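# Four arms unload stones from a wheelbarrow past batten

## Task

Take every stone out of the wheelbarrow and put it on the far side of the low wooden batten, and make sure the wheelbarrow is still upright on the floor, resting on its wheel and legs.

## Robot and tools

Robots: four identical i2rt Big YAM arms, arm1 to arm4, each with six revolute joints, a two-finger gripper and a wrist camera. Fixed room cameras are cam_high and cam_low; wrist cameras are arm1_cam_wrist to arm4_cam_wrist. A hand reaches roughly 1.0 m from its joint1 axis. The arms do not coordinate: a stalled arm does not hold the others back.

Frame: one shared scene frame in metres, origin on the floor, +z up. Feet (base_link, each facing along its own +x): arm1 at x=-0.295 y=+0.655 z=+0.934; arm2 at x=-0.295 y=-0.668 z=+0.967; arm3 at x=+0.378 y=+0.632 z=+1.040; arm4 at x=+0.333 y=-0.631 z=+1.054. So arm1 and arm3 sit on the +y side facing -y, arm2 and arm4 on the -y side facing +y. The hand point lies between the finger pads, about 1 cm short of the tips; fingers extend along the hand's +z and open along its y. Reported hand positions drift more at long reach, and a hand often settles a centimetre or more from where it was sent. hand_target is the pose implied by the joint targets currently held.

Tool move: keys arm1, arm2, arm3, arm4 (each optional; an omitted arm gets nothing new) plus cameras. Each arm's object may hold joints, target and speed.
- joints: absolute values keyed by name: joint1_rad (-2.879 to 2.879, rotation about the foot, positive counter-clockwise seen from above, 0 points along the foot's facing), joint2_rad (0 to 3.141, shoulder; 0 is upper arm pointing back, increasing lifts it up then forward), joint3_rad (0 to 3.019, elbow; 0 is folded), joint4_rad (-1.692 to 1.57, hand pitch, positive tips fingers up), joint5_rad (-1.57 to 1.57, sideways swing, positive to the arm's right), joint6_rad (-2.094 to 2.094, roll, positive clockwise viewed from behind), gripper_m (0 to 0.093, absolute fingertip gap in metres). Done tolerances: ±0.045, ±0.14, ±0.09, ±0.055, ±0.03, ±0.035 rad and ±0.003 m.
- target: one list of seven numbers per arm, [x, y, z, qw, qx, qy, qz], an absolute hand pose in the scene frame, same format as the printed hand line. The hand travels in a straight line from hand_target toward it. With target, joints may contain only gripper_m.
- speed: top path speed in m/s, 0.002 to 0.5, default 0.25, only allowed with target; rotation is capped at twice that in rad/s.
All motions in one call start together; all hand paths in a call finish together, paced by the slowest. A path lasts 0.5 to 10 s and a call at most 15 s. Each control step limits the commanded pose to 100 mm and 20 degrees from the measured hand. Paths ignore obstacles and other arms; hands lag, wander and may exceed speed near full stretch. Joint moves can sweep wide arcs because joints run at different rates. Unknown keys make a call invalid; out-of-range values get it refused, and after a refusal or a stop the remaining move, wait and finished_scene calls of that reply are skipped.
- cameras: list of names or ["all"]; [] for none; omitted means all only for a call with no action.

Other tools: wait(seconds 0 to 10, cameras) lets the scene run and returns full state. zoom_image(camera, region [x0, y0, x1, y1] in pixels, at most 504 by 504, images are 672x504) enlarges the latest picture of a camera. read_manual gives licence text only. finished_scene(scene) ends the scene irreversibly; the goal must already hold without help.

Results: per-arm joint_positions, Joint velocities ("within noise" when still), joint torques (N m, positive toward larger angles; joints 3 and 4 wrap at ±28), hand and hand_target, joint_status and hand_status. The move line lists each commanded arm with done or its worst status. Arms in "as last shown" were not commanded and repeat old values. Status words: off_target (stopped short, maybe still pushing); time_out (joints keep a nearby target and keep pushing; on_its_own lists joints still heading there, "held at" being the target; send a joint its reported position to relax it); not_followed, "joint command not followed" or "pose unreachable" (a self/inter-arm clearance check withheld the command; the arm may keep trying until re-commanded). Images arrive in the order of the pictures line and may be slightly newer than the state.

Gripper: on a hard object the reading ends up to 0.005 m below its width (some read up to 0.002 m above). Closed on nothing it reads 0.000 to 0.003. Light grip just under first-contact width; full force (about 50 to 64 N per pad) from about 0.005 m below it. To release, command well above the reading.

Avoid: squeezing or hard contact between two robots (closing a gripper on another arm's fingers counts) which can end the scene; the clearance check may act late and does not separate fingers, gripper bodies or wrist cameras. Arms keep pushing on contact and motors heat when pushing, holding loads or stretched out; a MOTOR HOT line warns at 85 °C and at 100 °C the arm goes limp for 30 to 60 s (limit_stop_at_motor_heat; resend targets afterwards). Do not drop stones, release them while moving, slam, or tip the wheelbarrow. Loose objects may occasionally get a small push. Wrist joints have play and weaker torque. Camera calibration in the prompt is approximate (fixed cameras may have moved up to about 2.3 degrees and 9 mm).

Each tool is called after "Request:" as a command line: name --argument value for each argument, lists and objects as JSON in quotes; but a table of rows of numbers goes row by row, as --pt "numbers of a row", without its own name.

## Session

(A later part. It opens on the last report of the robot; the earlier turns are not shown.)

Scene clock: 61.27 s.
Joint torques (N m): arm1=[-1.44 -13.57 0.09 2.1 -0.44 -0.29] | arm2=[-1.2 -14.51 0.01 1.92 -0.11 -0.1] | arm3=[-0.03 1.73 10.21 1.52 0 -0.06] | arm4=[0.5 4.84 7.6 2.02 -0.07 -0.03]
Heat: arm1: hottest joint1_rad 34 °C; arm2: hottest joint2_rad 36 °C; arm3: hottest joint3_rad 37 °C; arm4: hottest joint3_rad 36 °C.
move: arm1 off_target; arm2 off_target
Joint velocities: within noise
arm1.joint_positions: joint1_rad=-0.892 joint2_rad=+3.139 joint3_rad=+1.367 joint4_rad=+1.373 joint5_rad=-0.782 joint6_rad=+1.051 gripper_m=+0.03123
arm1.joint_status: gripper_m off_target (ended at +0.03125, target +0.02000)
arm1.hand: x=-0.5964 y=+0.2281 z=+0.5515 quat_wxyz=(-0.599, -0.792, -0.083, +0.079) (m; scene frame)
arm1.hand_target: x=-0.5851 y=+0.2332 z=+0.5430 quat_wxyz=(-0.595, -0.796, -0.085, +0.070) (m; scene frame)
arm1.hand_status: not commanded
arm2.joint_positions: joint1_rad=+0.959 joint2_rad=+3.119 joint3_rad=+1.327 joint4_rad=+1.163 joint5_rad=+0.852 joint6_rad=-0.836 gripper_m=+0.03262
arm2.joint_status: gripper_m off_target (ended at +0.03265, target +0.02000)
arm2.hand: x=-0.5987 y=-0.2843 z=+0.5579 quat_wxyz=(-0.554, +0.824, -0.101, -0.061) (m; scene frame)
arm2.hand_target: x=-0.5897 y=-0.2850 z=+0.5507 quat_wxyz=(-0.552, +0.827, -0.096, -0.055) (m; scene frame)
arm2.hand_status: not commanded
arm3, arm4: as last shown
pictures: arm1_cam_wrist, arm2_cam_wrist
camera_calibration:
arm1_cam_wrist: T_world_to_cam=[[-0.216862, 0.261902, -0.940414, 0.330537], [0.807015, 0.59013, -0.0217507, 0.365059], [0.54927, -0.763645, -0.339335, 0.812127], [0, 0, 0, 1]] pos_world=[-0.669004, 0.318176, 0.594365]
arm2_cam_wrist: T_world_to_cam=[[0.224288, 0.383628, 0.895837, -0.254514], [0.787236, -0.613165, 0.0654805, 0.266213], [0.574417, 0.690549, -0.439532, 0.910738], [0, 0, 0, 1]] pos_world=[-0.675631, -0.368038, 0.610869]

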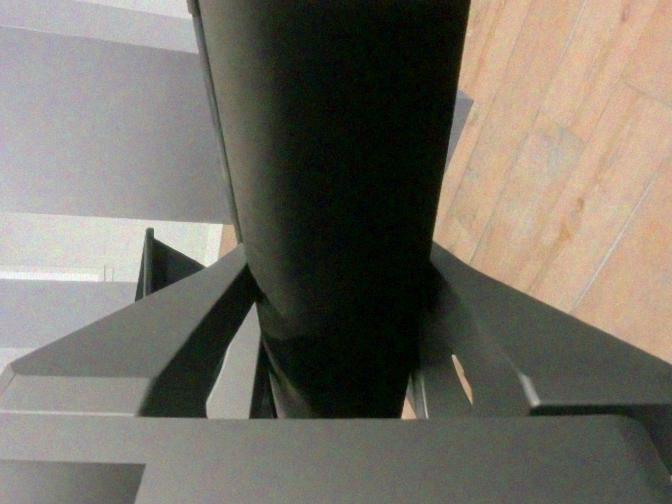

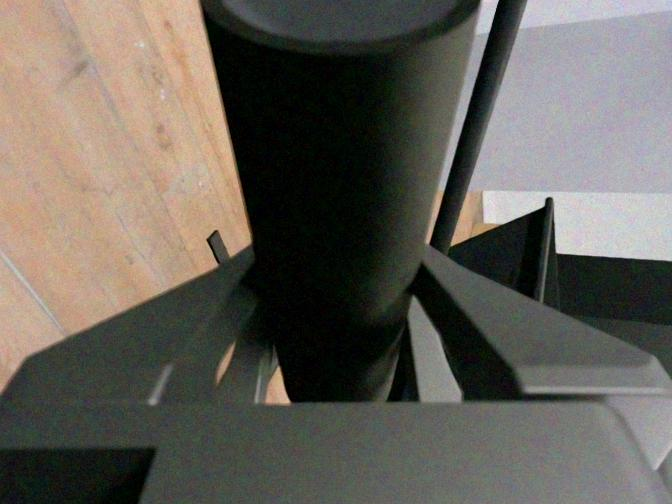

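Request:
move --arm1 '{"target": [-0.573, 0.23, 0.609, 0.5960, 0.7909, 0.0838, -0.1112], "speed": 0.06}' --arm2 '{"target": [-0.573, -0.285, 0.612, 0.5680, -0.8112, 0.0798, 0.1140], "speed": 0.06}' --cameras '["arm1_cam_wrist", "arm2_cam_wrist", "cam_high"]'

Scene clock: 65.20 s.
Joint torques (N m): arm1=[-4.6 -19.9 -5.42 6.57 -0.73 -0.23] | arm2=[2.67 -19.08 -4.9 7.97 0.63 -0.2] | arm3=[-0.09 1.67 10.19 1.54 0 -0.06] | arm4=[0.56 4.89 7.6 2.03 -0.07 -0.03]
Heat: arm1: hottest joint1_rad 34 °C; arm2: hottest gripper 36 °C; arm3: hottest joint3_rad 38 °C; arm4: hottest joint3_rad 37 °C.
move: arm1 off_target; arm2 off_target
Joint velocities: within noise
arm1.joint_positions: joint1_rad=-0.803 joint2_rad=+3.107 joint3_rad=+1.236 joint4_rad=+1.390 joint5_rad=-0.669 joint6_rad=+1.041 gripper_m=+0.03125
arm1.joint_status: not commanded
arm1.hand: x=-0.5471 y=+0.2353 z=+0.5519 quat_wxyz=(-0.562, -0.820, -0.077, +0.072) (m; scene frame)
arm1.hand_target: x=-0.5724 y=+0.2288 z=+0.6019 quat_wxyz=(-0.594, -0.792, -0.088, +0.114) (m; scene frame)
arm1.hand_status: off_target (0.063 m and 6.8 deg from the pose sent, 0.062 m and 3.7 deg at the start)
arm2.joint_positions: joint1_rad=+0.855 joint2_rad=+3.122 joint3_rad=+1.212 joint4_rad=+1.288 joint5_rad=+0.700 joint6_rad=-0.905 gripper_m=+0.03264
arm2.joint_status: not commanded
arm2.hand: x=-0.5496 y=-0.2871 z=+0.5598 quat_wxyz=(-0.526, +0.844, -0.082, -0.071) (m; scene frame)
arm2.hand_target: x=-0.5732 y=-0.2841 z=+0.6055 quat_wxyz=(-0.563, +0.814, -0.085, -0.117) (m; scene frame)
arm2.hand_status: off_target (0.057 m and 7.9 deg from the pose sent, 0.060 m and 6.9 deg at the start)
arm3, arm4: as last shown
pictures: arm1_cam_wrist, arm2_cam_wrist, cam_high
camera_calibration:
arm1_cam_wrist: T_world_to_cam=[[-0.198523, 0.350153, -0.915413, 0.315178], [0.813178, 0.580227, 0.0455902, 0.289445], [0.547111, -0.735343, -0.399925, 0.816291], [0, 0, 0, 1]] pos_world=[-0.619401, 0.321949, 0.601778]
arm2_cam_wrist: T_world_to_cam=[[0.203369, 0.449866, 0.869633, -0.243962], [0.815623, -0.569211, 0.103718, 0.232562], [0.541664, 0.6882, -0.482681, 0.890819], [0, 0, 0, 1]] pos_world=[-0.622593, -0.370935, 0.618018]

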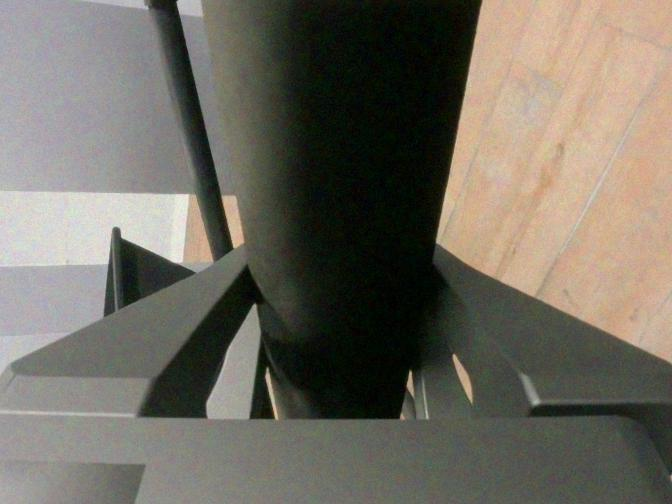

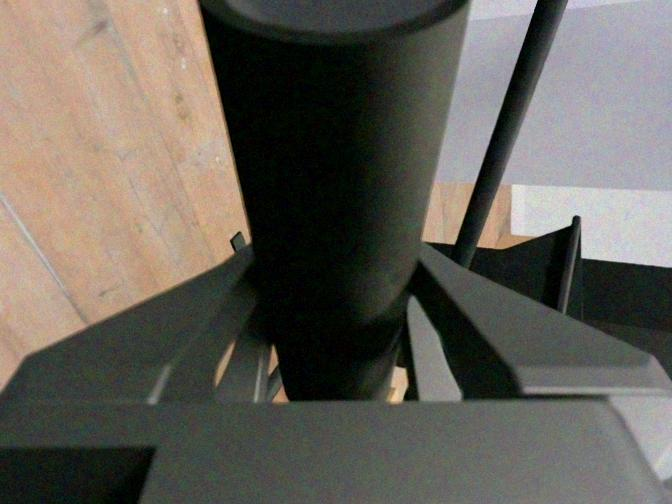

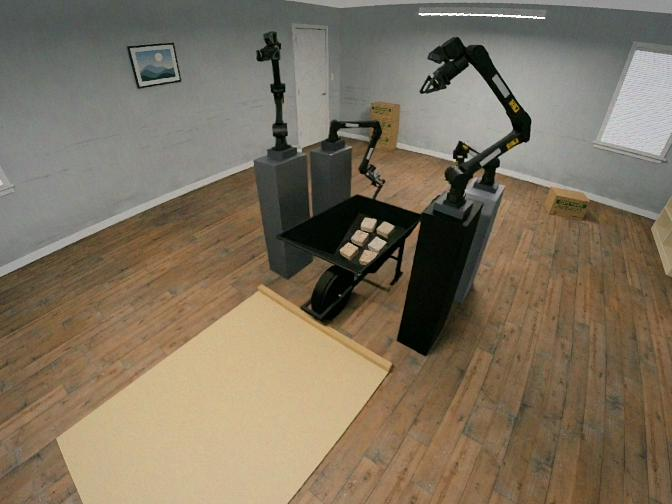

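Request:
move --arm1 '{"target": [-0.60, 0.23, 0.66, 0.5960, 0.7909, 0.0838, -0.1112], "speed": 0.1}' --arm2 '{"target": [-0.60, -0.285, 0.66, 0.5680, -0.8112, 0.0798, 0.1140], "speed": 0.1}' --cameras '["cam_high", "cam_low"]'

Scene clock: 70.37 s.
Joint torques (N m): arm1=[-7.12 -25 -6.54 5.44 -1.59 -0.04] | arm2=[6.18 -25.35 -6.99 5.37 1.4 -0.1] | arm3=[-0.09 1.67 10.19 1.54 0 -0.06] | arm4=[0.5 4.95 7.6 2.02 -0.07 -0.03]
Heat: arm1: hottest joint2_rad 36 °C; arm2: hottest joint2_rad 36 °C; arm3: hottest joint3_rad 38 °C; arm4: hottest joint3_rad 37 °C.
move: arm1 off_target; arm2 off_target
Joint velocities: within noise
arm1.joint_positions: joint1_rad=-0.815 joint2_rad=+3.047 joint3_rad=+1.176 joint4_rad=+1.355 joint5_rad=-0.687 joint6_rad=+1.010 gripper_m=+0.03125
arm1.joint_status: not commanded
arm1.hand: x=-0.5486 y=+0.2386 z=+0.5693 quat_wxyz=(-0.555, -0.825, -0.084, +0.066) (m; scene frame)
arm1.hand_target: x=-0.5963 y=+0.2285 z=+0.6427 quat_wxyz=(-0.594, -0.792, -0.086, +0.112) (m; scene frame)
arm1.hand_status: off_target (0.105 m and 8.0 deg from the pose sent, 0.121 m and 6.8 deg at the start; pose on its path clipped on 41 of 55 steps)
arm2.joint_positions: joint1_rad=+0.855 joint2_rad=+3.078 joint3_rad=+1.173 joint4_rad=+1.288 joint5_rad=+0.715 joint6_rad=-0.903 gripper_m=+0.03264
arm2.joint_status: not commanded
arm2.hand: x=-0.5508 y=-0.2835 z=+0.5780 quat_wxyz=(-0.530, +0.841, -0.087, -0.068) (m; scene frame)
arm2.hand_target: x=-0.5983 y=-0.2824 z=+0.6458 quat_wxyz=(-0.566, +0.812, -0.081, -0.116) (m; scene frame)
arm2.hand_status: off_target (0.096 m and 7.7 deg from the pose sent, 0.112 m and 7.9 deg at the start; pose on its path clipped on 20 of 55 steps)
arm3.joint_positions: joint1_rad=+0.809 joint2_rad=+0.644 joint3_rad=+1.375 joint4_rad=-1.400 joint5_rad=+0.041 joint6_rad=+0.190 gripper_m=+0.09400
arm3.joint_status: not commanded
arm3.hand: x=+0.5356 y=+0.4586 z=+1.5559 quat_wxyz=(-0.411, -0.437, -0.786, +0.151) (m; scene frame)
arm3.hand_target: x=+0.5328 y=+0.4588 z=+1.5661 quat_wxyz=(-0.421, -0.438, -0.779, +0.155) (m; scene frame)
arm3.hand_status: not commanded
arm4.joint_positions: joint1_rad=-0.815 joint2_rad=+0.500 joint3_rad=+1.387 joint4_rad=-1.192 joint5_rad=+0.251 joint6_rad=+0.128 gripper_m=+0.09398
arm4.joint_status: not commanded
arm4.hand: x=+0.4991 y=-0.5239 z=+1.6502 quat_wxyz=(-0.570, +0.193, -0.780, -0.173) (m; scene frame)
arm4.hand_target: x=+0.4946 y=-0.5246 z=+1.6620 quat_wxyz=(-0.578, +0.195, -0.771, -0.183) (m; scene frame)
arm4.hand_status: not commanded
pictures: cam_high, cam_low

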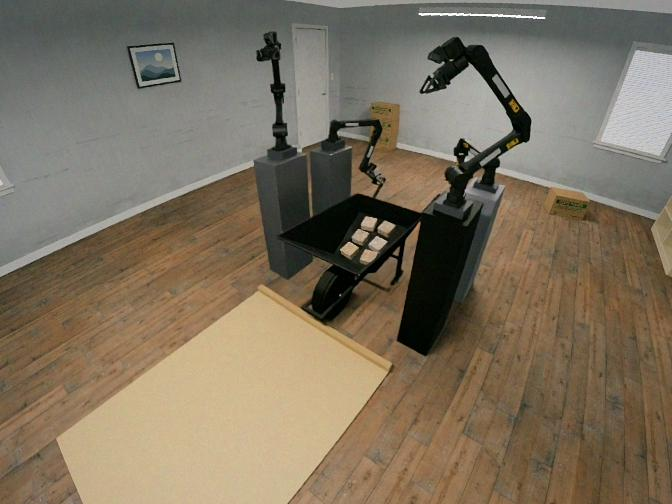

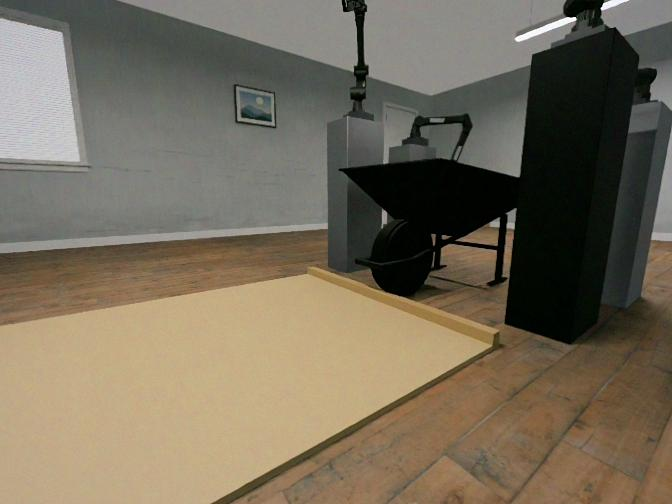

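Request:
move --arm1 '{"target": [-0.54, 0.232, 0.76, 0.5986, 0.7801, 0.1109, -0.1446], "speed": 0.1}' --arm2 '{"target": [-0.54, -0.286, 0.76, 0.5780, -0.7955, 0.1071, 0.1474], "speed": 0.1}' --cameras '["cam_high"]'

Scene clock: 75.37 s.
Joint torques (N m): arm1=[-5.42 -22.89 -8.7 8.62 -0.95 -0.08] | arm2=[4.13 -24.47 -9.14 8.03 0.82 -0.16] | arm3=[-0.09 1.73 10.19 1.54 0 -0.06] | arm4=[0.44 4.95 7.58 2.03 -0.07 -0.03]
Heat: arm1: hottest joint2_rad 37 °C; arm2: hottest joint2_rad 37 °C; arm3: hottest joint3_rad 38 °C; arm4: hottest joint3_rad 37 °C.
move: arm1 off_target; arm2 off_target
Joint velocities: within noise
arm1.joint_positions: joint1_rad=-0.712 joint2_rad=+2.849 joint3_rad=+0.907 joint4_rad=+1.421 joint5_rad=-0.583 joint6_rad=+0.985 gripper_m=+0.03124
arm1.joint_status: not commanded
arm1.hand: x=-0.5046 y=+0.2382 z=+0.6481 quat_wxyz=(-0.537, -0.832, -0.110, +0.083) (m; scene frame)
arm1.hand_target: x=-0.5330 y=+0.2302 z=+0.7279 quat_wxyz=(-0.590, -0.787, -0.117, +0.139) (m; scene frame)
arm1.hand_status: off_target (0.118 m and 11.6 deg from the pose sent, 0.191 m and 11.9 deg at the start; pose on its path clipped on 96 of 102 steps; a joint's target at an end of its range on 73 of 102 steps)
arm2.joint_positions: joint1_rad=+0.757 joint2_rad=+2.911 joint3_rad=+0.903 joint4_rad=+1.419 joint5_rad=+0.629 joint6_rad=-0.903 gripper_m=+0.03264
arm2.joint_status: not commanded
arm2.hand: x=-0.5049 y=-0.2863 z=+0.6564 quat_wxyz=(-0.522, +0.841, -0.113, -0.082) (m; scene frame)
arm2.hand_target: x=-0.5348 y=-0.2826 z=+0.7342 quat_wxyz=(-0.569, +0.803, -0.114, -0.139) (m; scene frame)
arm2.hand_status: off_target (0.109 m and 11.2 deg from the pose sent, 0.182 m and 12.1 deg at the start; pose on its path clipped on 93 of 102 steps; a joint's target at an end of its range on 71 of 102 steps)
arm3, arm4: as last shown
pictures: cam_high

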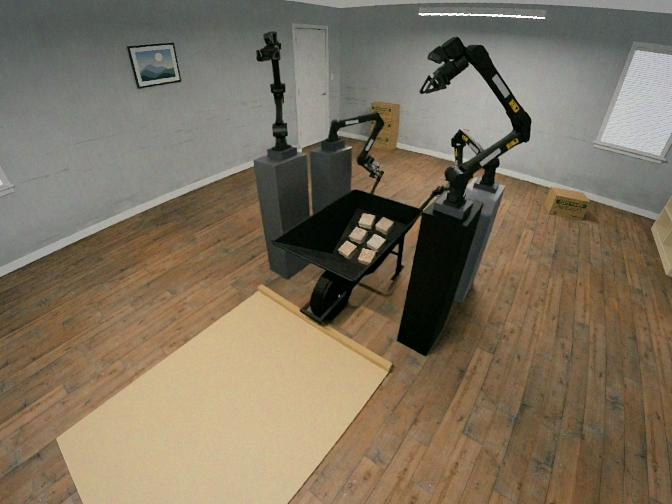

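Request:
move --arm1 '{"target": [-0.46, 0.232, 0.89, 0.5880, 0.7663, 0.1576, -0.2053], "speed": 0.1}' --arm2 '{"target": [-0.46, -0.286, 0.89, 0.5813, -0.7714, 0.1557, 0.2067], "speed": 0.1}' --cameras '["cam_high"]'

Scene clock: 80.30 s.
Joint torques (N m): arm1=[-4.01 -21.95 -6.13 8.5 -0.45 -0.29] | arm2=[3.19 -22.71 -7.83 7.95 0.29 0.14] | arm3=[-0.09 1.67 10.21 1.54 0 -0.06] | arm4=[0.5 4.89 7.58 2.02 -0.07 -0.03]
Heat: arm1: hottest joint2_rad 37 °C; arm2: hottest joint2_rad 37 °C; arm3: hottest joint3_rad 39 °C; arm4: hottest joint3_rad 37 °C.
move: arm1 off_target; arm2 off_target
Joint velocities: within noise
arm1.joint_positions: joint1_rad=-0.519 joint2_rad=+2.422 joint3_rad=+0.512 joint4_rad=+1.425 joint5_rad=-0.350 joint6_rad=+0.955 gripper_m=+0.03124
arm1.joint_status: not commanded
arm1.hand: x=-0.4421 y=+0.2422 z=+0.7965 quat_wxyz=(-0.515, -0.833, -0.150, +0.140) (m; scene frame)
arm1.hand_target: x=-0.4581 y=+0.2321 z=+0.8774 quat_wxyz=(-0.582, -0.773, -0.157, +0.200) (m; scene frame)
arm1.hand_status: off_target (0.096 m and 13.6 deg from the pose sent, 0.246 m and 17.8 deg at the start; pose on its path clipped on 95 of 117 steps; a joint's target at an end of its range on 117 of 117 steps)
arm2.joint_positions: joint1_rad=+0.556 joint2_rad=+2.488 joint3_rad=+0.498 joint4_rad=+1.422 joint5_rad=+0.435 joint6_rad=-0.880 gripper_m=+0.03264
arm2.joint_status: not commanded
arm2.hand: x=-0.4401 y=-0.2847 z=+0.8041 quat_wxyz=(-0.496, +0.844, -0.166, -0.117) (m; scene frame)
arm2.hand_target: x=-0.4577 y=-0.2843 z=+0.8768 quat_wxyz=(-0.549, +0.799, -0.169, -0.179) (m; scene frame)
arm2.hand_status: off_target (0.088 m and 16.5 deg from the pose sent, 0.238 m and 18.4 deg at the start; pose on its path clipped on 86 of 117 steps; a joint's target at an end of its range on 117 of 117 steps)
arm3, arm4: as last shown
pictures: cam_high

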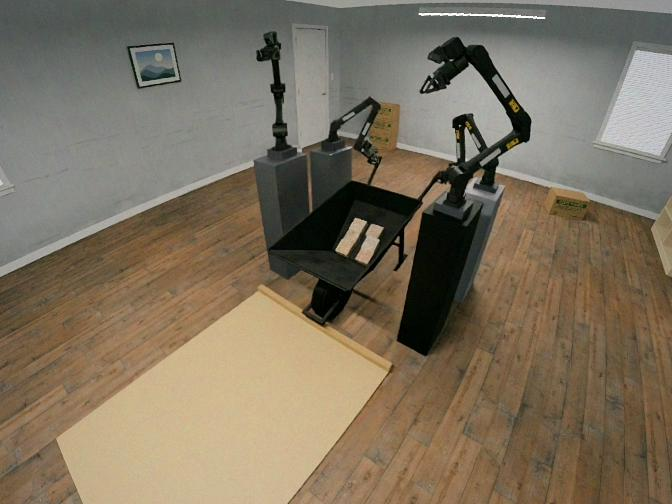

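Request:
move --arm1 '{"target": [-0.355, 0.235, 1.01, 0.5790, 0.7546, 0.1881, -0.2452], "speed": 0.1}' --arm2 '{"target": [-0.355, -0.286, 1.01, 0.5790, -0.7546, 0.1881, 0.2452], "speed": 0.1}' --cameras '["cam_high"]'

Scene clock: 84.93 s.
Joint torques (N m): arm1=[-2.49 -19.6 0.46 6.74 0.24 -0.6] | arm2=[0.62 -20.01 -5.16 7.47 -0.31 0.38] | arm3=[-0.09 1.67 10.21 1.54 0 -0.06] | arm4=[0.5 4.95 7.6 2.02 -0.07 -0.03]
Heat: arm1: hottest joint2_rad 38 °C; arm2: hottest joint2_rad 37 °C; arm3: hottest joint3_rad 39 °C; arm4: hottest joint3_rad 37 °C.
move: arm1 off_target; arm2 off_target
Joint velocities: within noise
arm1.joint_positions: joint1_rad=-0.168 joint2_rad=+1.848 joint3_rad=+0.270 joint4_rad=+1.143 joint5_rad=+0.017 joint6_rad=+0.979 gripper_m=+0.03124
arm1.joint_status: not commanded
arm1.hand: x=-0.3496 y=+0.2473 z=+0.9274 quat_wxyz=(-0.503, -0.819, -0.191, +0.198) (m; scene frame)
arm1.hand_target: x=-0.3538 y=+0.2356 z=+1.0005 quat_wxyz=(-0.579, -0.754, -0.189, +0.244) (m; scene frame)
arm1.hand_status: off_target (0.084 m and 12.7 deg from the pose sent, 0.231 m and 17.3 deg at the start; pose on its path clipped on 55 of 91 steps; a joint's target at an end of its range on 32 of 91 steps)
arm2.joint_positions: joint1_rad=+0.158 joint2_rad=+2.072 joint3_rad=+0.244 joint4_rad=+1.422 joint5_rad=+0.007 joint6_rad=-0.956 gripper_m=+0.03264
arm2.joint_status: not commanded
arm2.hand: x=-0.3500 y=-0.2795 z=+0.9335 quat_wxyz=(-0.516, +0.809, -0.195, -0.201) (m; scene frame)
arm2.hand_target: x=-0.3536 y=-0.2847 z=+0.9988 quat_wxyz=(-0.579, +0.755, -0.191, -0.243) (m; scene frame)
arm2.hand_status: off_target (0.077 m and 10.9 deg from the pose sent, 0.223 m and 20.5 deg at the start; pose on its path clipped on 45 of 91 steps; a joint's target at an end of its range on 65 of 91 steps)
arm3, arm4: as last shown
pictures: cam_high

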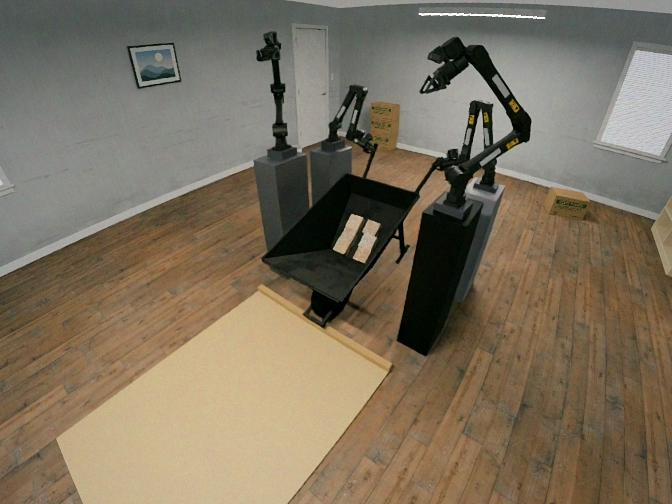

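Request:
move --arm1 '{"target": [-0.245, 0.235, 1.12, 0.5960, 0.7103, 0.2408, -0.2869], "speed": 0.1}' --arm2 '{"target": [-0.245, -0.286, 1.12, 0.5960, -0.7103, 0.2408, 0.2869], "speed": 0.1}' --cameras '["cam_high"]'

Scene clock: 88.97 s.
Joint torques (N m): arm1=[0.85 -16.44 8.08 5.01 1.01 -1] | arm2=[-2.32 -17.67 3.18 4.67 -1.78 0.84] | arm3=[-0.03 1.67 10.19 1.54 0.01 -0.06] | arm4=[0.44 4.89 7.58 2.02 -0.07 -0.03]
Heat: arm1: hottest joint2_rad 38 °C; arm2: hottest joint2_rad 38 °C; arm3: hottest joint3_rad 39 °C; arm4: hottest joint3_rad 38 °C.
move: arm1 off_target; arm2 off_target
Joint velocities: within noise
arm1.joint_positions: joint1_rad=+0.189 joint2_rad=+1.345 joint3_rad=+0.297 joint4_rad=+0.692 joint5_rad=+0.368 joint6_rad=+0.950 gripper_m=+0.03123
arm1.joint_status: not commanded
arm1.hand: x=-0.2603 y=+0.2383 z=+1.0386 quat_wxyz=(-0.523, -0.776, -0.239, +0.259) (m; scene frame)
arm1.hand_target: x=-0.2474 y=+0.2333 z=+1.1127 quat_wxyz=(-0.595, -0.712, -0.237, +0.288) (m; scene frame)
arm1.hand_status: off_target (0.083 m and 11.7 deg from the pose sent, 0.220 m and 20.2 deg at the start; pose on its path clipped on 23 of 84 steps)
arm2.joint_positions: joint1_rad=-0.271 joint2_rad=+1.406 joint3_rad=+0.211 joint4_rad=+0.857 joint5_rad=-0.389 joint6_rad=-0.943 gripper_m=+0.03262
arm2.joint_status: not commanded
arm2.hand: x=-0.2489 y=-0.2797 z=+1.0531 quat_wxyz=(-0.536, +0.766, -0.251, -0.253) (m; scene frame)
arm2.hand_target: x=-0.2463 y=-0.2827 z=+1.1116 quat_wxyz=(-0.595, +0.713, -0.238, -0.286) (m; scene frame)
arm2.hand_status: off_target (0.067 m and 10.2 deg from the pose sent, 0.214 m and 18.4 deg at the start; a joint's target at an end of its range on 3 of 84 steps)
arm3, arm4: as last shown
pictures: cam_high

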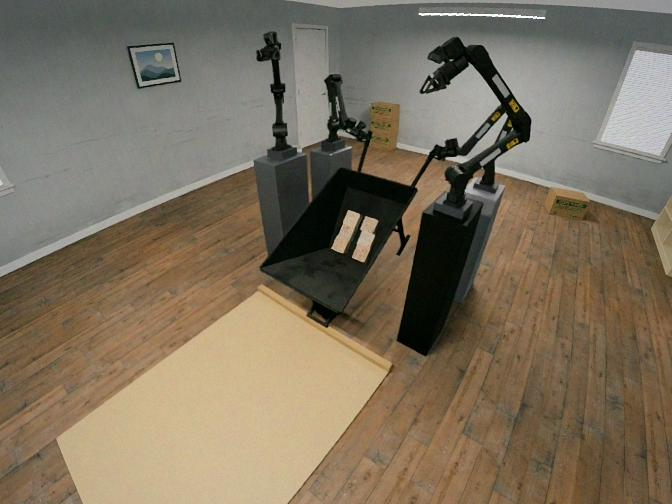

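Request:
move --arm1 '{"target": [-0.10, 0.235, 1.22, 0.6355, 0.6355, 0.3100, -0.3100], "speed": 0.1}' --arm2 '{"target": [-0.10, -0.286, 1.22, 0.6355, -0.6355, 0.3100, 0.3100], "speed": 0.1}' --cameras '["cam_high", "cam_low"]'

Scene clock: 92.37 s.
Joint torques (N m): arm1=[7 -12.81 8.84 8.35 -0.51 -1.84] | arm2=[-9.35 -14.15 6.93 7.83 -0.12 1.98] | arm3=[-0.03 1.67 10.18 1.52 0 -0.06] | arm4=[0.44 4.89 7.61 2 -0.07 -0.03]
Heat: arm1: hottest joint2_rad 38 °C; arm2: hottest joint2_rad 38 °C; arm3: hottest joint3_rad 39 °C; arm4: hottest joint3_rad 38 °C.
move: arm1 off_target; arm2 off_target
Joint velocities: within noise
arm1.joint_positions: joint1_rad=+0.343 joint2_rad=+1.367 joint3_rad=+0.340 joint4_rad=+0.749 joint5_rad=+0.540 joint6_rad=+0.892 gripper_m=+0.03140
arm1.joint_status: not commanded
arm1.hand: x=-0.2178 y=+0.2307 z=+1.0637 quat_wxyz=(-0.545, -0.742, -0.252, +0.298) (m; scene frame)
arm1.hand_target: x=-0.1656 y=+0.2338 z=+1.1378 quat_wxyz=(-0.626, -0.650, -0.297, +0.311) (m; scene frame)
arm1.hand_status: off_target (0.196 m and 17.4 deg from the pose sent, 0.242 m and 23.0 deg at the start; pose on its path clipped on 67 of 79 steps)
arm2.joint_positions: joint1_rad=-0.487 joint2_rad=+1.372 joint3_rad=+0.251 joint4_rad=+0.805 joint5_rad=-0.645 joint6_rad=-0.919 gripper_m=+0.03275
arm2.joint_status: not commanded
arm2.hand: x=-0.2031 y=-0.2862 z=+1.0757 quat_wxyz=(-0.539, +0.743, -0.261, -0.299) (m; scene frame)
arm2.hand_target: x=-0.1534 y=-0.2862 z=+1.1501 quat_wxyz=(-0.623, +0.655, -0.296, -0.309) (m; scene frame)
arm2.hand_status: off_target (0.177 m and 17.5 deg from the pose sent, 0.224 m and 21.0 deg at the start; pose on its path clipped on 51 of 79 steps)
arm3, arm4: as last shown
pictures: cam_high, cam_low

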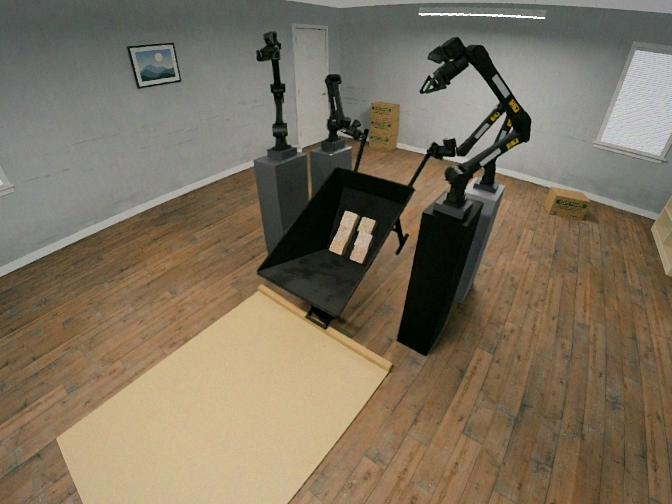

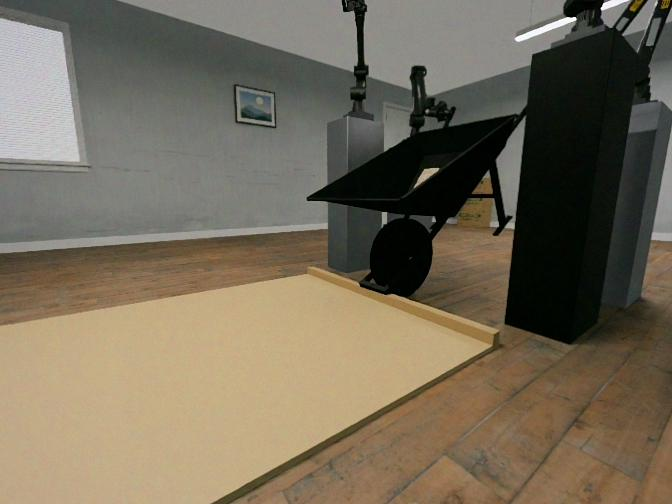

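Request:
zoom_image --camera "cam_low" --region '[300, 150, 540, 340]'

Request:
zoom_image --camera "cam_high" --region '[240, 120, 480, 340]'

Scaled by 2.100 from the camera's 672x504 image, which has a finer 960x720 frame.

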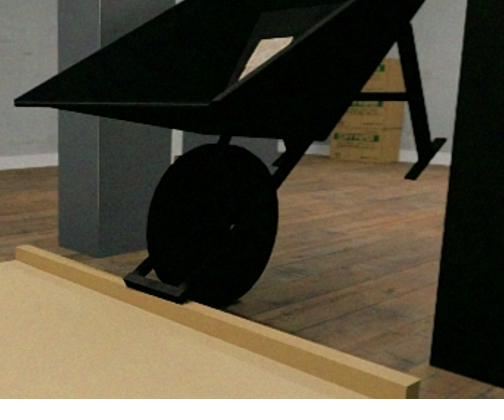

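Scaled by 2.100 from the camera's 672x504 image, which has a finer 960x720 frame.

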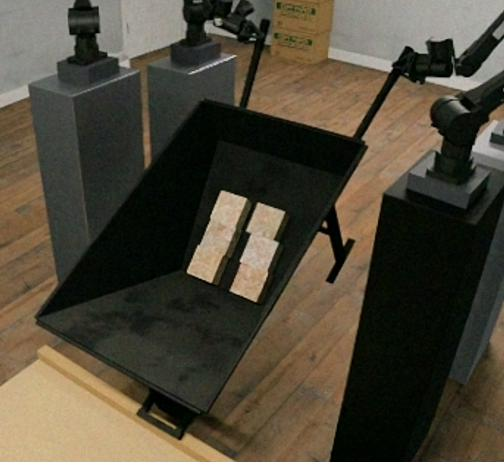

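Request:
move --arm1 '{"target": [-0.295, 0.235, 1.11, 0.6139, 0.6847, 0.2577, -0.2874], "speed": 0.1}' --arm2 '{"target": [-0.295, -0.286, 1.11, 0.6139, -0.6847, 0.2577, 0.2874], "speed": 0.1}' --cameras '["cam_low"]'

Scene clock: 97.27 s.
Joint torques (N m): arm1=[-1.38 -13.74 5.75 8.49 0.11 -0.82] | arm2=[1.26 -13.27 1.78 8.64 -0.43 0.56] | arm3=[-0.03 1.67 10.19 1.52 0.01 -0.06] | arm4=[0.5 4.84 7.58 2 -0.07 -0.03]
Heat: arm1: hottest joint2_rad 38 °C; arm2: hottest joint2_rad 38 °C; arm3: hottest joint3_rad 39 °C; arm4: hottest joint3_rad 38 °C.
move: arm1 off_target; arm2 off_target
Joint velocities: within noise
arm1.joint_positions: joint1_rad=+0.005 joint2_rad=+1.368 joint3_rad=+0.268 joint4_rad=+0.772 joint5_rad=+0.129 joint6_rad=+0.866 gripper_m=+0.03147
arm1.joint_status: not commanded
arm1.hand: x=-0.2973 y=+0.2378 z=+1.0327 quat_wxyz=(-0.535, -0.766, -0.264, +0.240) (m; scene frame)
arm1.hand_target: x=-0.2940 y=+0.2343 z=+1.1031 quat_wxyz=(-0.613, -0.691, -0.258, +0.284) (m; scene frame)
arm1.hand_status: off_target (0.077 m and 14.1 deg from the pose sent, 0.090 m and 10.4 deg at the start)
arm2.joint_positions: joint1_rad=-0.070 joint2_rad=+1.436 joint3_rad=+0.173 joint4_rad=+0.956 joint5_rad=-0.136 joint6_rad=-0.841 gripper_m=+0.03277
arm2.joint_status: not commanded
arm2.hand: x=-0.2858 y=-0.2815 z=+1.0474 quat_wxyz=(-0.545, +0.753, -0.280, -0.240) (m; scene frame)
arm2.hand_target: x=-0.2932 y=-0.2847 z=+1.1033 quat_wxyz=(-0.611, +0.691, -0.260, -0.285) (m; scene frame)
arm2.hand_status: off_target (0.063 m and 12.6 deg from the pose sent, 0.098 m and 10.9 deg at the start)
arm3, arm4: as last shown
pictures: cam_low

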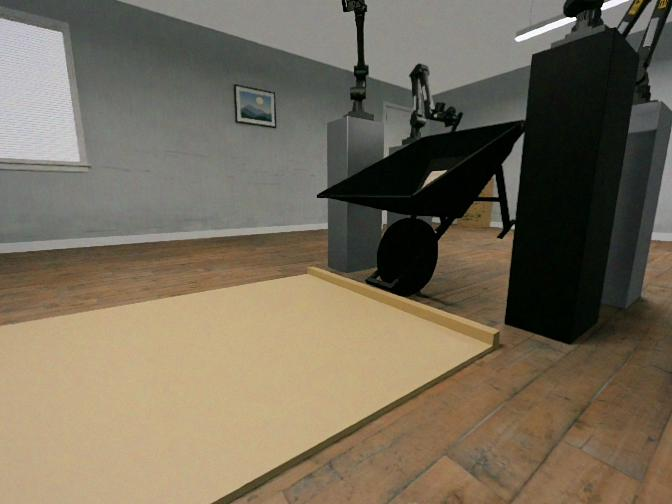

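Request:
move --arm1 '{"target": [-0.20, 0.235, 1.20, 0.6320, 0.6544, 0.2840, -0.2940], "speed": 0.1}' --arm2 '{"target": [-0.20, -0.286, 1.20, 0.6320, -0.6544, 0.2840, 0.2940], "speed": 0.1}'

Request:
move --arm1 '{"target": [-0.09, 0.235, 1.28, 0.6328, 0.6328, 0.3155, -0.3155], "speed": 0.1}' --arm2 '{"target": [-0.09, -0.286, 1.28, 0.6328, -0.6328, 0.3155, 0.3155], "speed": 0.1}' --cameras '["cam_low", "cam_high"]'

Scene clock: 99.87 s.
Joint torques (N m): arm1=[4.25 -15.5 9.4 6.5 0.01 -1.13] | arm2=[-6.48 -17.96 6.75 5.39 -0.75 0.92] | arm3=[-0.09 1.67 10.19 1.54 0 -0.06] | arm4=[0.5 4.84 7.57 2.02 -0.07 -0.03]
Heat: arm1: hottest joint2_rad 38 °C; arm2: hottest joint2_rad 38 °C; arm3: hottest joint3_rad 40 °C; arm4: hottest joint3_rad 38 °C.
move: arm1 off_target; arm2 off_target
Joint velocities: within noise
arm1.joint_positions: joint1_rad=+0.180 joint2_rad=+1.287 joint3_rad=+0.293 joint4_rad=+0.712 joint5_rad=+0.344 joint6_rad=+0.858 gripper_m=+0.03147
arm1.joint_status: not commanded
arm1.hand: x=-0.2593 y=+0.2368 z=+1.0640 quat_wxyz=(-0.543, -0.747, -0.264, +0.279) (m; scene frame)
arm1.hand_target: x=-0.2256 y=+0.2351 z=+1.1481 quat_wxyz=(-0.631, -0.661, -0.276, +0.297) (m; scene frame)
arm1.hand_status: off_target (0.148 m and 15.0 deg from the pose sent, 0.193 m and 18.3 deg at the start; pose on its path clipped on 48 of 60 steps)
arm2.joint_positions: joint1_rad=-0.291 joint2_rad=+1.272 joint3_rad=+0.212 joint4_rad=+0.767 joint5_rad=-0.397 joint6_rad=-0.842 gripper_m=+0.03277
arm2.joint_status: not commanded
arm2.hand: x=-0.2429 y=-0.2827 z=+1.0824 quat_wxyz=(-0.542, +0.740, -0.285, -0.278) (m; scene frame)
arm2.hand_target: x=-0.2141 y=-0.2824 z=+1.1658 quat_wxyz=(-0.633, +0.660, -0.279, -0.293) (m; scene frame)
arm2.hand_status: off_target (0.125 m and 14.4 deg from the pose sent, 0.175 m and 16.3 deg at the start; pose on its path clipped on 30 of 60 steps)
arm3, arm4: as last shown
camera_calibration:
arm1_cam_wrist: T_world_to_cam=[[-0.690868, 0.265494, -0.672469, 0.4744], [0.651228, 0.632506, -0.419331, 0.471553], [0.314011, -0.727633, -0.609875, 1.02586], [0, 0, 0, 1]] pos_world=[-0.301472, 0.32224, 1.1424]
arm2_cam_wrist: T_world_to_cam=[[0.714829, 0.26797, 0.645919, -0.447768], [0.627271, -0.653997, -0.42287, 0.430845], [0.309113, 0.707446, -0.635586, 1.08839], [0, 0, 0, 1]] pos_world=[-0.286613, -0.368215, 1.16318]
arm3_cam_wrist: T_world_to_cam=[[-0.803092, -0.584407, -0.116241, 0.880805], [-0.541482, 0.797203, -0.266955, 0.346594], [0.248678, -0.151447, -0.956673, 1.54595], [0, 0, 0, 1]] pos_world=[0.510597, 0.472572, 1.67388]
arm4_cam_wrist: T_world_to_cam=[[0.490569, -0.870363, -0.0425512, -0.632594], [-0.711576, -0.371928, -0.596095, 1.14715], [0.502993, 0.322704, -0.801786, 1.36623], [0, 0, 0, 1]] pos_world=[0.439413, -0.564816, 1.75231]

Scene clock: 102.27 s.
Joint torques (N m): arm1=[7.71 -12.22 9.24 8.03 -0.53 -1.56] | arm2=[-9.99 -14.27 7.87 6.15 0.11 1.52] | arm3=[-0.03 1.67 10.18 1.54 0 -0.06] | arm4=[0.44 4.84 7.6 2.02 -0.08 -0.03]
Heat: arm1: hottest joint2_rad 38 °C; arm2: hottest joint2_rad 38 °C; arm3: hottest joint3_rad 40 °C; arm4: hottest joint3_rad 38 °C.
move: arm1 off_target; arm2 off_target
Joint velocities: within noise
arm1.joint_positions: joint1_rad=+0.223 joint2_rad=+1.291 joint3_rad=+0.294 joint4_rad=+0.738 joint5_rad=+0.413 joint6_rad=+0.835 gripper_m=+0.03147
arm1.joint_status: not commanded
arm1.hand: x=-0.2529 y=+0.2382 z=+1.0695 quat_wxyz=(-0.544, -0.738, -0.263, +0.300) (m; scene frame)
arm1.hand_target: x=-0.1992 y=+0.2383 z=+1.1425 quat_wxyz=(-0.628, -0.643, -0.306, +0.313) (m; scene frame)
arm1.hand_status: off_target (0.266 m and 17.0 deg from the pose sent, 0.274 m and 18.2 deg at the start; pose on its path clipped on 69 of 72 steps)
arm2.joint_positions: joint1_rad=-0.401 joint2_rad=+1.272 joint3_rad=+0.245 joint4_rad=+0.767 joint5_rad=-0.561 joint6_rad=-0.827 gripper_m=+0.03277
arm2.joint_status: not commanded
arm2.hand: x=-0.2233 y=-0.2803 z=+1.0997 quat_wxyz=(-0.546, +0.727, -0.274, -0.313) (m; scene frame)
arm2.hand_target: x=-0.1723 y=-0.2825 z=+1.1735 quat_wxyz=(-0.628, +0.643, -0.305, -0.316) (m; scene frame)
arm2.hand_status: off_target (0.224 m and 15.5 deg from the pose sent, 0.250 m and 17.0 deg at the start; pose on its path clipped on 67 of 72 steps)
arm3.joint_positions: joint1_rad=+0.809 joint2_rad=+0.644 joint3_rad=+1.375 joint4_rad=-1.400 joint5_rad=+0.041 joint6_rad=+0.190 gripper_m=+0.09400
arm3.joint_status: not commanded
arm3.hand: x=+0.5356 y=+0.4586 z=+1.5559 quat_wxyz=(-0.411, -0.437, -0.786, +0.151) (m; scene frame)
arm3.hand_target: x=+0.5328 y=+0.4588 z=+1.5661 quat_wxyz=(-0.421, -0.438, -0.779, +0.155) (m; scene frame)
arm3.hand_status: not commanded
arm4.joint_positions: joint1_rad=-0.815 joint2_rad=+0.500 joint3_rad=+1.387 joint4_rad=-1.192 joint5_rad=+0.251 joint6_rad=+0.128 gripper_m=+0.09398
arm4.joint_status: not commanded
arm4.hand: x=+0.4991 y=-0.5239 z=+1.6502 quat_wxyz=(-0.570, +0.193, -0.780, -0.173) (m; scene frame)
arm4.hand_target: x=+0.4946 y=-0.5246 z=+1.6620 quat_wxyz=(-0.578, +0.195, -0.771, -0.183) (m; scene frame)
arm4.hand_status: not commanded
pictures: cam_high, cam_low

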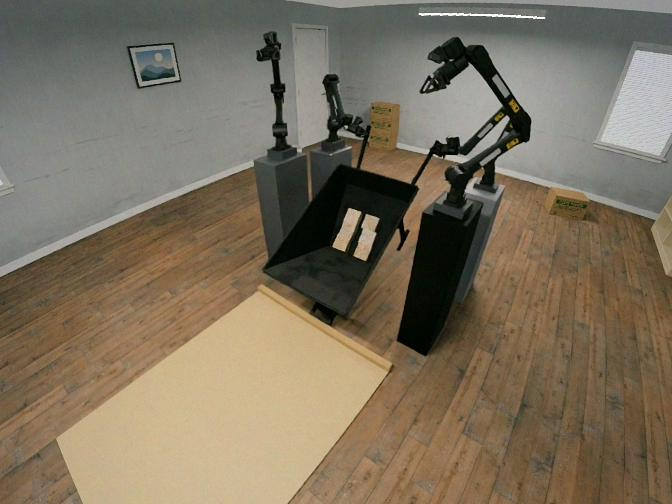

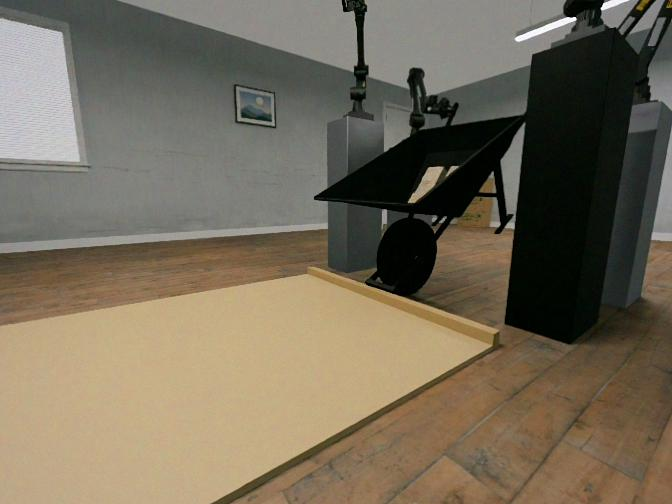

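Request:
zoom_image --camera "cam_low" --region '[300, 180, 480, 320]'

Request:
zoom_image --camera "cam_high" --region '[260, 200, 420, 340]'

Scaled by 2.800 from the camera's 672x504 image, which has a finer 960x720 frame.

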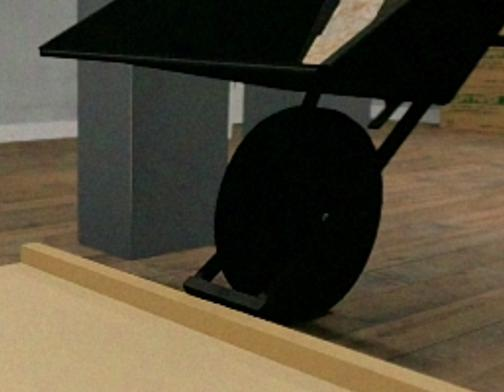

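Scaled by 3.150 from the camera's 672x504 image, which has a finer 960x720 frame.

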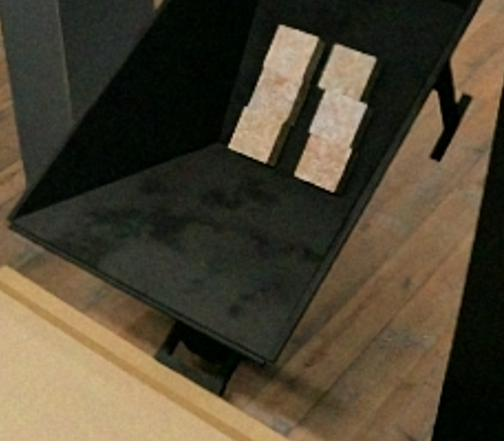

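Request:
zoom_image --camera "cam_high" --region '[240, 270, 410, 390]'

Request:
zoom_image --camera "cam_low" --region '[420, 260, 540, 360]'

Scaled by 2.965 from the camera's 672x504 image, which has a finer 960x720 frame.

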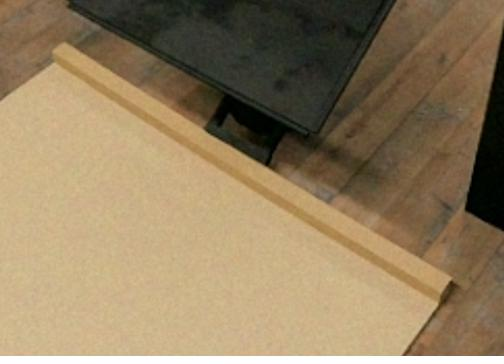

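Scaled by 4.200 from the camera's 672x504 image, which has a finer 960x720 frame.

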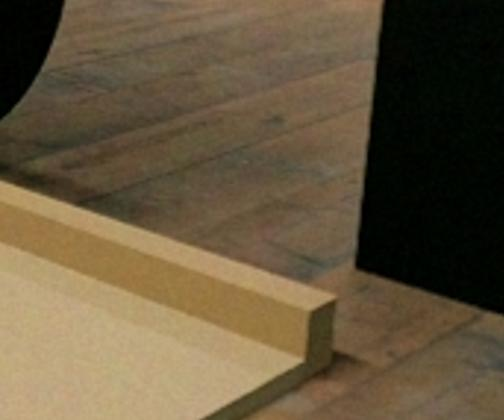

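Request:
move --arm1 '{"target": [-0.345, 0.235, 1.095, 0.6139, 0.6847, 0.2577, -0.2874], "speed": 0.12}' --arm2 '{"target": [-0.345, -0.286, 1.085, 0.6139, -0.6847, 0.2577, 0.2874], "speed": 0.12}'

Request:
move --arm1 '{"target": [-0.26, 0.235, 1.18, 0.6320, 0.6544, 0.2840, -0.2940], "speed": 0.1}' --arm2 '{"target": [-0.26, -0.286, 1.18, 0.6320, -0.6544, 0.2840, 0.2940], "speed": 0.1}' --cameras '["cam_low", "cam_high"]'

Scene clock: 108.33 s.
Joint torques (N m): arm1=[-2.67 -13.8 5.53 9.57 -0.14 -0.75] | arm2=[2.08 -13.74 0.06 8.73 -0.16 0.26] | arm3=[-0.09 1.73 10.18 1.54 0 -0.06] | arm4=[0.5 4.89 7.58 2.02 -0.07 -0.03]
Heat: arm1: hottest joint2_rad 37 °C; arm2: hottest joint2_rad 37 °C; arm3: hottest joint3_rad 40 °C; arm4: hottest joint3_rad 38 °C.
move: arm1 off_target; arm2 off_target
Joint velocities: within noise
arm1.joint_positions: joint1_rad=-0.174 joint2_rad=+1.449 joint3_rad=+0.249 joint4_rad=+0.839 joint5_rad=-0.050 joint6_rad=+0.838 gripper_m=+0.03149
arm1.joint_status: not commanded
arm1.hand: x=-0.3404 y=+0.2458 z=+1.0089 quat_wxyz=(-0.527, -0.779, -0.258, +0.222) (m; scene frame)
arm1.hand_target: x=-0.3440 y=+0.2361 z=+1.0870 quat_wxyz=(-0.610, -0.693, -0.257, +0.287) (m; scene frame)
arm1.hand_status: off_target (0.087 m and 16.5 deg from the pose sent, 0.096 m and 10.2 deg at the start)
arm2.joint_positions: joint1_rad=+0.153 joint2_rad=+1.633 joint3_rad=+0.174 joint4_rad=+1.169 joint5_rad=+0.092 joint6_rad=-0.785 gripper_m=+0.03278
arm2.joint_status: not commanded
arm2.hand: x=-0.3331 y=-0.2798 z=+1.0245 quat_wxyz=(-0.554, +0.749, -0.279, -0.233) (m; scene frame)
arm2.hand_target: x=-0.3423 y=-0.2851 z=+1.0786 quat_wxyz=(-0.613, +0.690, -0.261, -0.284) (m; scene frame)
arm2.hand_status: off_target (0.062 m and 12.1 deg from the pose sent, 0.123 m and 9.9 deg at the start)
arm3, arm4: as last shown
camera_calibration:
arm1_cam_wrist: T_world_to_cam=[[-0.628416, 0.306797, -0.714821, 0.432788], [0.669783, 0.680723, -0.29666, 0.3663], [0.39558, -0.665201, -0.633265, 1.06036], [0, 0, 0, 1]] pos_world=[-0.39283, 0.323228, 1.08952]
arm2_cam_wrist: T_world_to_cam=[[0.668827, 0.247858, 0.700883, -0.423967], [0.632026, -0.685973, -0.360533, 0.39366], [0.391426, 0.684111, -0.61545, 1.0777], [0, 0, 0, 1]] pos_world=[-0.387081, -0.362139, 1.10235]
arm3_cam_wrist: T_world_to_cam=[[-0.803092, -0.584407, -0.116241, 0.880805], [-0.541482, 0.797203, -0.266955, 0.346594], [0.248678, -0.151447, -0.956673, 1.54595], [0, 0, 0, 1]] pos_world=[0.510597, 0.472572, 1.67388]
arm4_cam_wrist: T_world_to_cam=[[0.490569, -0.870363, -0.0425512, -0.632594], [-0.711576, -0.371928, -0.596095, 1.14715], [0.502993, 0.322704, -0.801786, 1.36623], [0, 0, 0, 1]] pos_world=[0.439413, -0.564816, 1.75231]

Scene clock: 111.13 s.
Joint torques (N m): arm1=[0.67 -16.73 10.24 5.41 0.07 -0.84] | arm2=[-1.38 -16.5 7.24 4.93 -0.79 0.54] | arm3=[-0.03 1.67 10.18 1.54 0 -0.06] | arm4=[0.44 4.89 7.58 2.03 -0.07 -0.03]
Heat: arm1: hottest joint2_rad 37 °C; arm2: hottest joint2_rad 37 °C; arm3: hottest joint3_rad 40 °C; arm4: hottest joint3_rad 38 °C.
move: arm1 off_target; arm2 off_target
Joint velocities: within noise
arm1.joint_positions: joint1_rad=+0.069 joint2_rad=+1.216 joint3_rad=+0.299 joint4_rad=+0.641 joint5_rad=+0.172 joint6_rad=+0.814 gripper_m=+0.03149
arm1.joint_status: not commanded
arm1.hand: x=-0.2773 y=+0.2342 z=+1.0766 quat_wxyz=(-0.550, -0.740, -0.288, +0.259) (m; scene frame)
arm1.hand_target: x=-0.2628 y=+0.2334 z=+1.1666 quat_wxyz=(-0.634, -0.657, -0.282, +0.294) (m; scene frame)
arm1.hand_status: off_target (0.105 m and 14.2 deg from the pose sent, 0.189 m and 20.7 deg at the start; pose on its path clipped on 75 of 84 steps)
arm2.joint_positions: joint1_rad=-0.150 joint2_rad=+1.171 joint3_rad=+0.186 joint4_rad=+0.718 joint5_rad=-0.191 joint6_rad=-0.785 gripper_m=+0.03278
arm2.joint_status: not commanded
arm2.hand: x=-0.2647 y=-0.2869 z=+1.0938 quat_wxyz=(-0.556, +0.728, -0.309, -0.258) (m; scene frame)
arm2.hand_target: x=-0.2611 y=-0.2838 z=+1.1719 quat_wxyz=(-0.633, +0.657, -0.283, -0.295) (m; scene frame)
arm2.hand_status: off_target (0.086 m and 13.2 deg from the pose sent, 0.172 m and 15.7 deg at the start; pose on its path clipped on 7 of 84 steps)
arm3, arm4: as last shown
pictures: cam_high, cam_low

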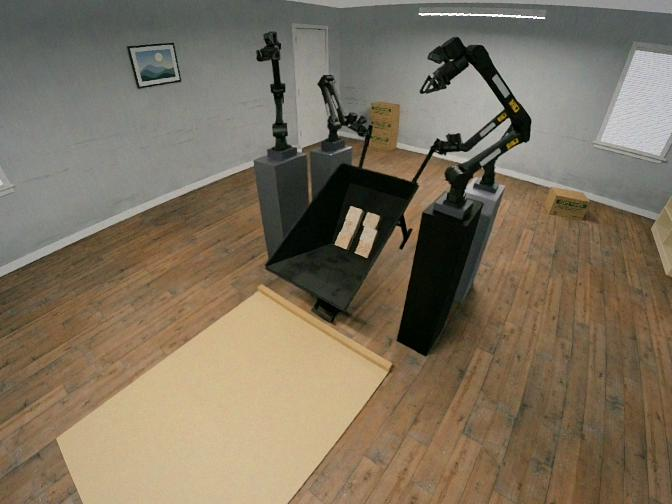

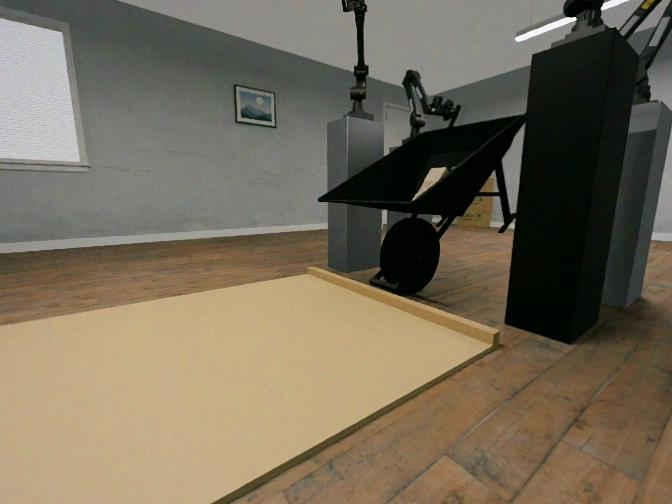

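Request:
move --arm1 '{"target": [-0.20, 0.235, 1.25, 0.6328, 0.6328, 0.3155, -0.3155], "speed": 0.1}' --arm2 '{"target": [-0.20, -0.286, 1.25, 0.6328, -0.6328, 0.3155, 0.3155], "speed": 0.1}' --cameras '["cam_low", "cam_high"]'

Scene clock: 113.43 s.
Joint torques (N m): arm1=[2.37 -16.21 11.02 5.27 0.08 -1.39] | arm2=[-3.78 -16.32 9.66 4.55 -0.98 1.25] | arm3=[-0.09 1.73 10.21 1.54 0 -0.06] | arm4=[0.5 4.89 7.58 2.02 -0.07 -0.02]
Heat: arm1: hottest joint2_rad 37 °C; arm2: hottest joint2_rad 38 °C; arm3: hottest joint3_rad 40 °C; arm4: hottest joint3_rad 38 °C.
move: arm1 off_target; arm2 off_target
Joint velocities: within noise
arm1.joint_positions: joint1_rad=+0.193 joint2_rad=+1.213 joint3_rad=+0.325 joint4_rad=+0.641 joint5_rad=+0.301 joint6_rad=+0.801 gripper_m=+0.03149
arm1.joint_status: not commanded
arm1.hand: x=-0.2450 y=+0.2304 z=+1.0914 quat_wxyz=(-0.557, -0.725, -0.295, +0.277) (m; scene frame)
arm1.hand_target: x=-0.2217 y=+0.2324 z=+1.1801 quat_wxyz=(-0.632, -0.637, -0.308, +0.316) (m; scene frame)
arm1.hand_status: off_target (0.165 m and 14.6 deg from the pose sent, 0.190 m and 17.2 deg at the start; pose on its path clipped on 54 of 57 steps)
arm2.joint_positions: joint1_rad=-0.321 joint2_rad=+1.124 joint3_rad=+0.212 joint4_rad=+0.647 joint5_rad=-0.369 joint6_rad=-0.785 gripper_m=+0.03277
arm2.joint_status: not commanded
arm2.hand: x=-0.2289 y=-0.2909 z=+1.1085 quat_wxyz=(-0.553, +0.718, -0.319, -0.276) (m; scene frame)
arm2.hand_target: x=-0.2127 y=-0.2866 z=+1.1983 quat_wxyz=(-0.632, +0.637, -0.308, -0.316) (m; scene frame)
arm2.hand_status: off_target (0.145 m and 14.1 deg from the pose sent, 0.169 m and 15.6 deg at the start; pose on its path clipped on 48 of 57 steps)
arm3, arm4: as last shown
pictures: cam_high, cam_low

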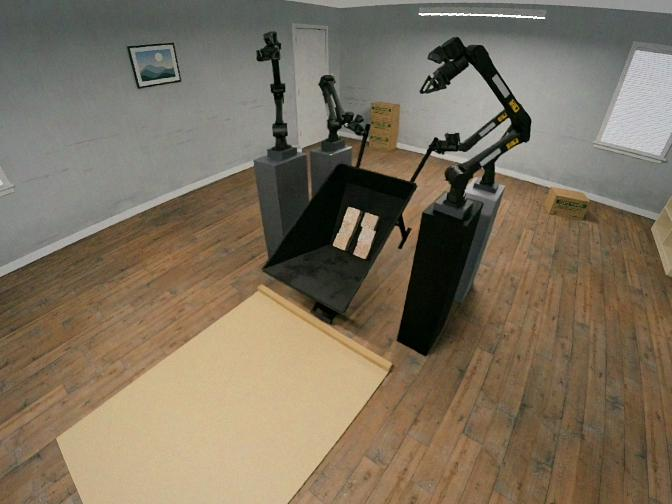

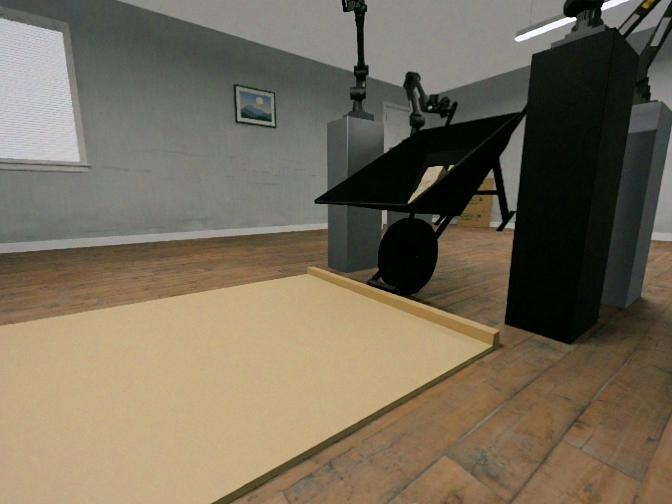

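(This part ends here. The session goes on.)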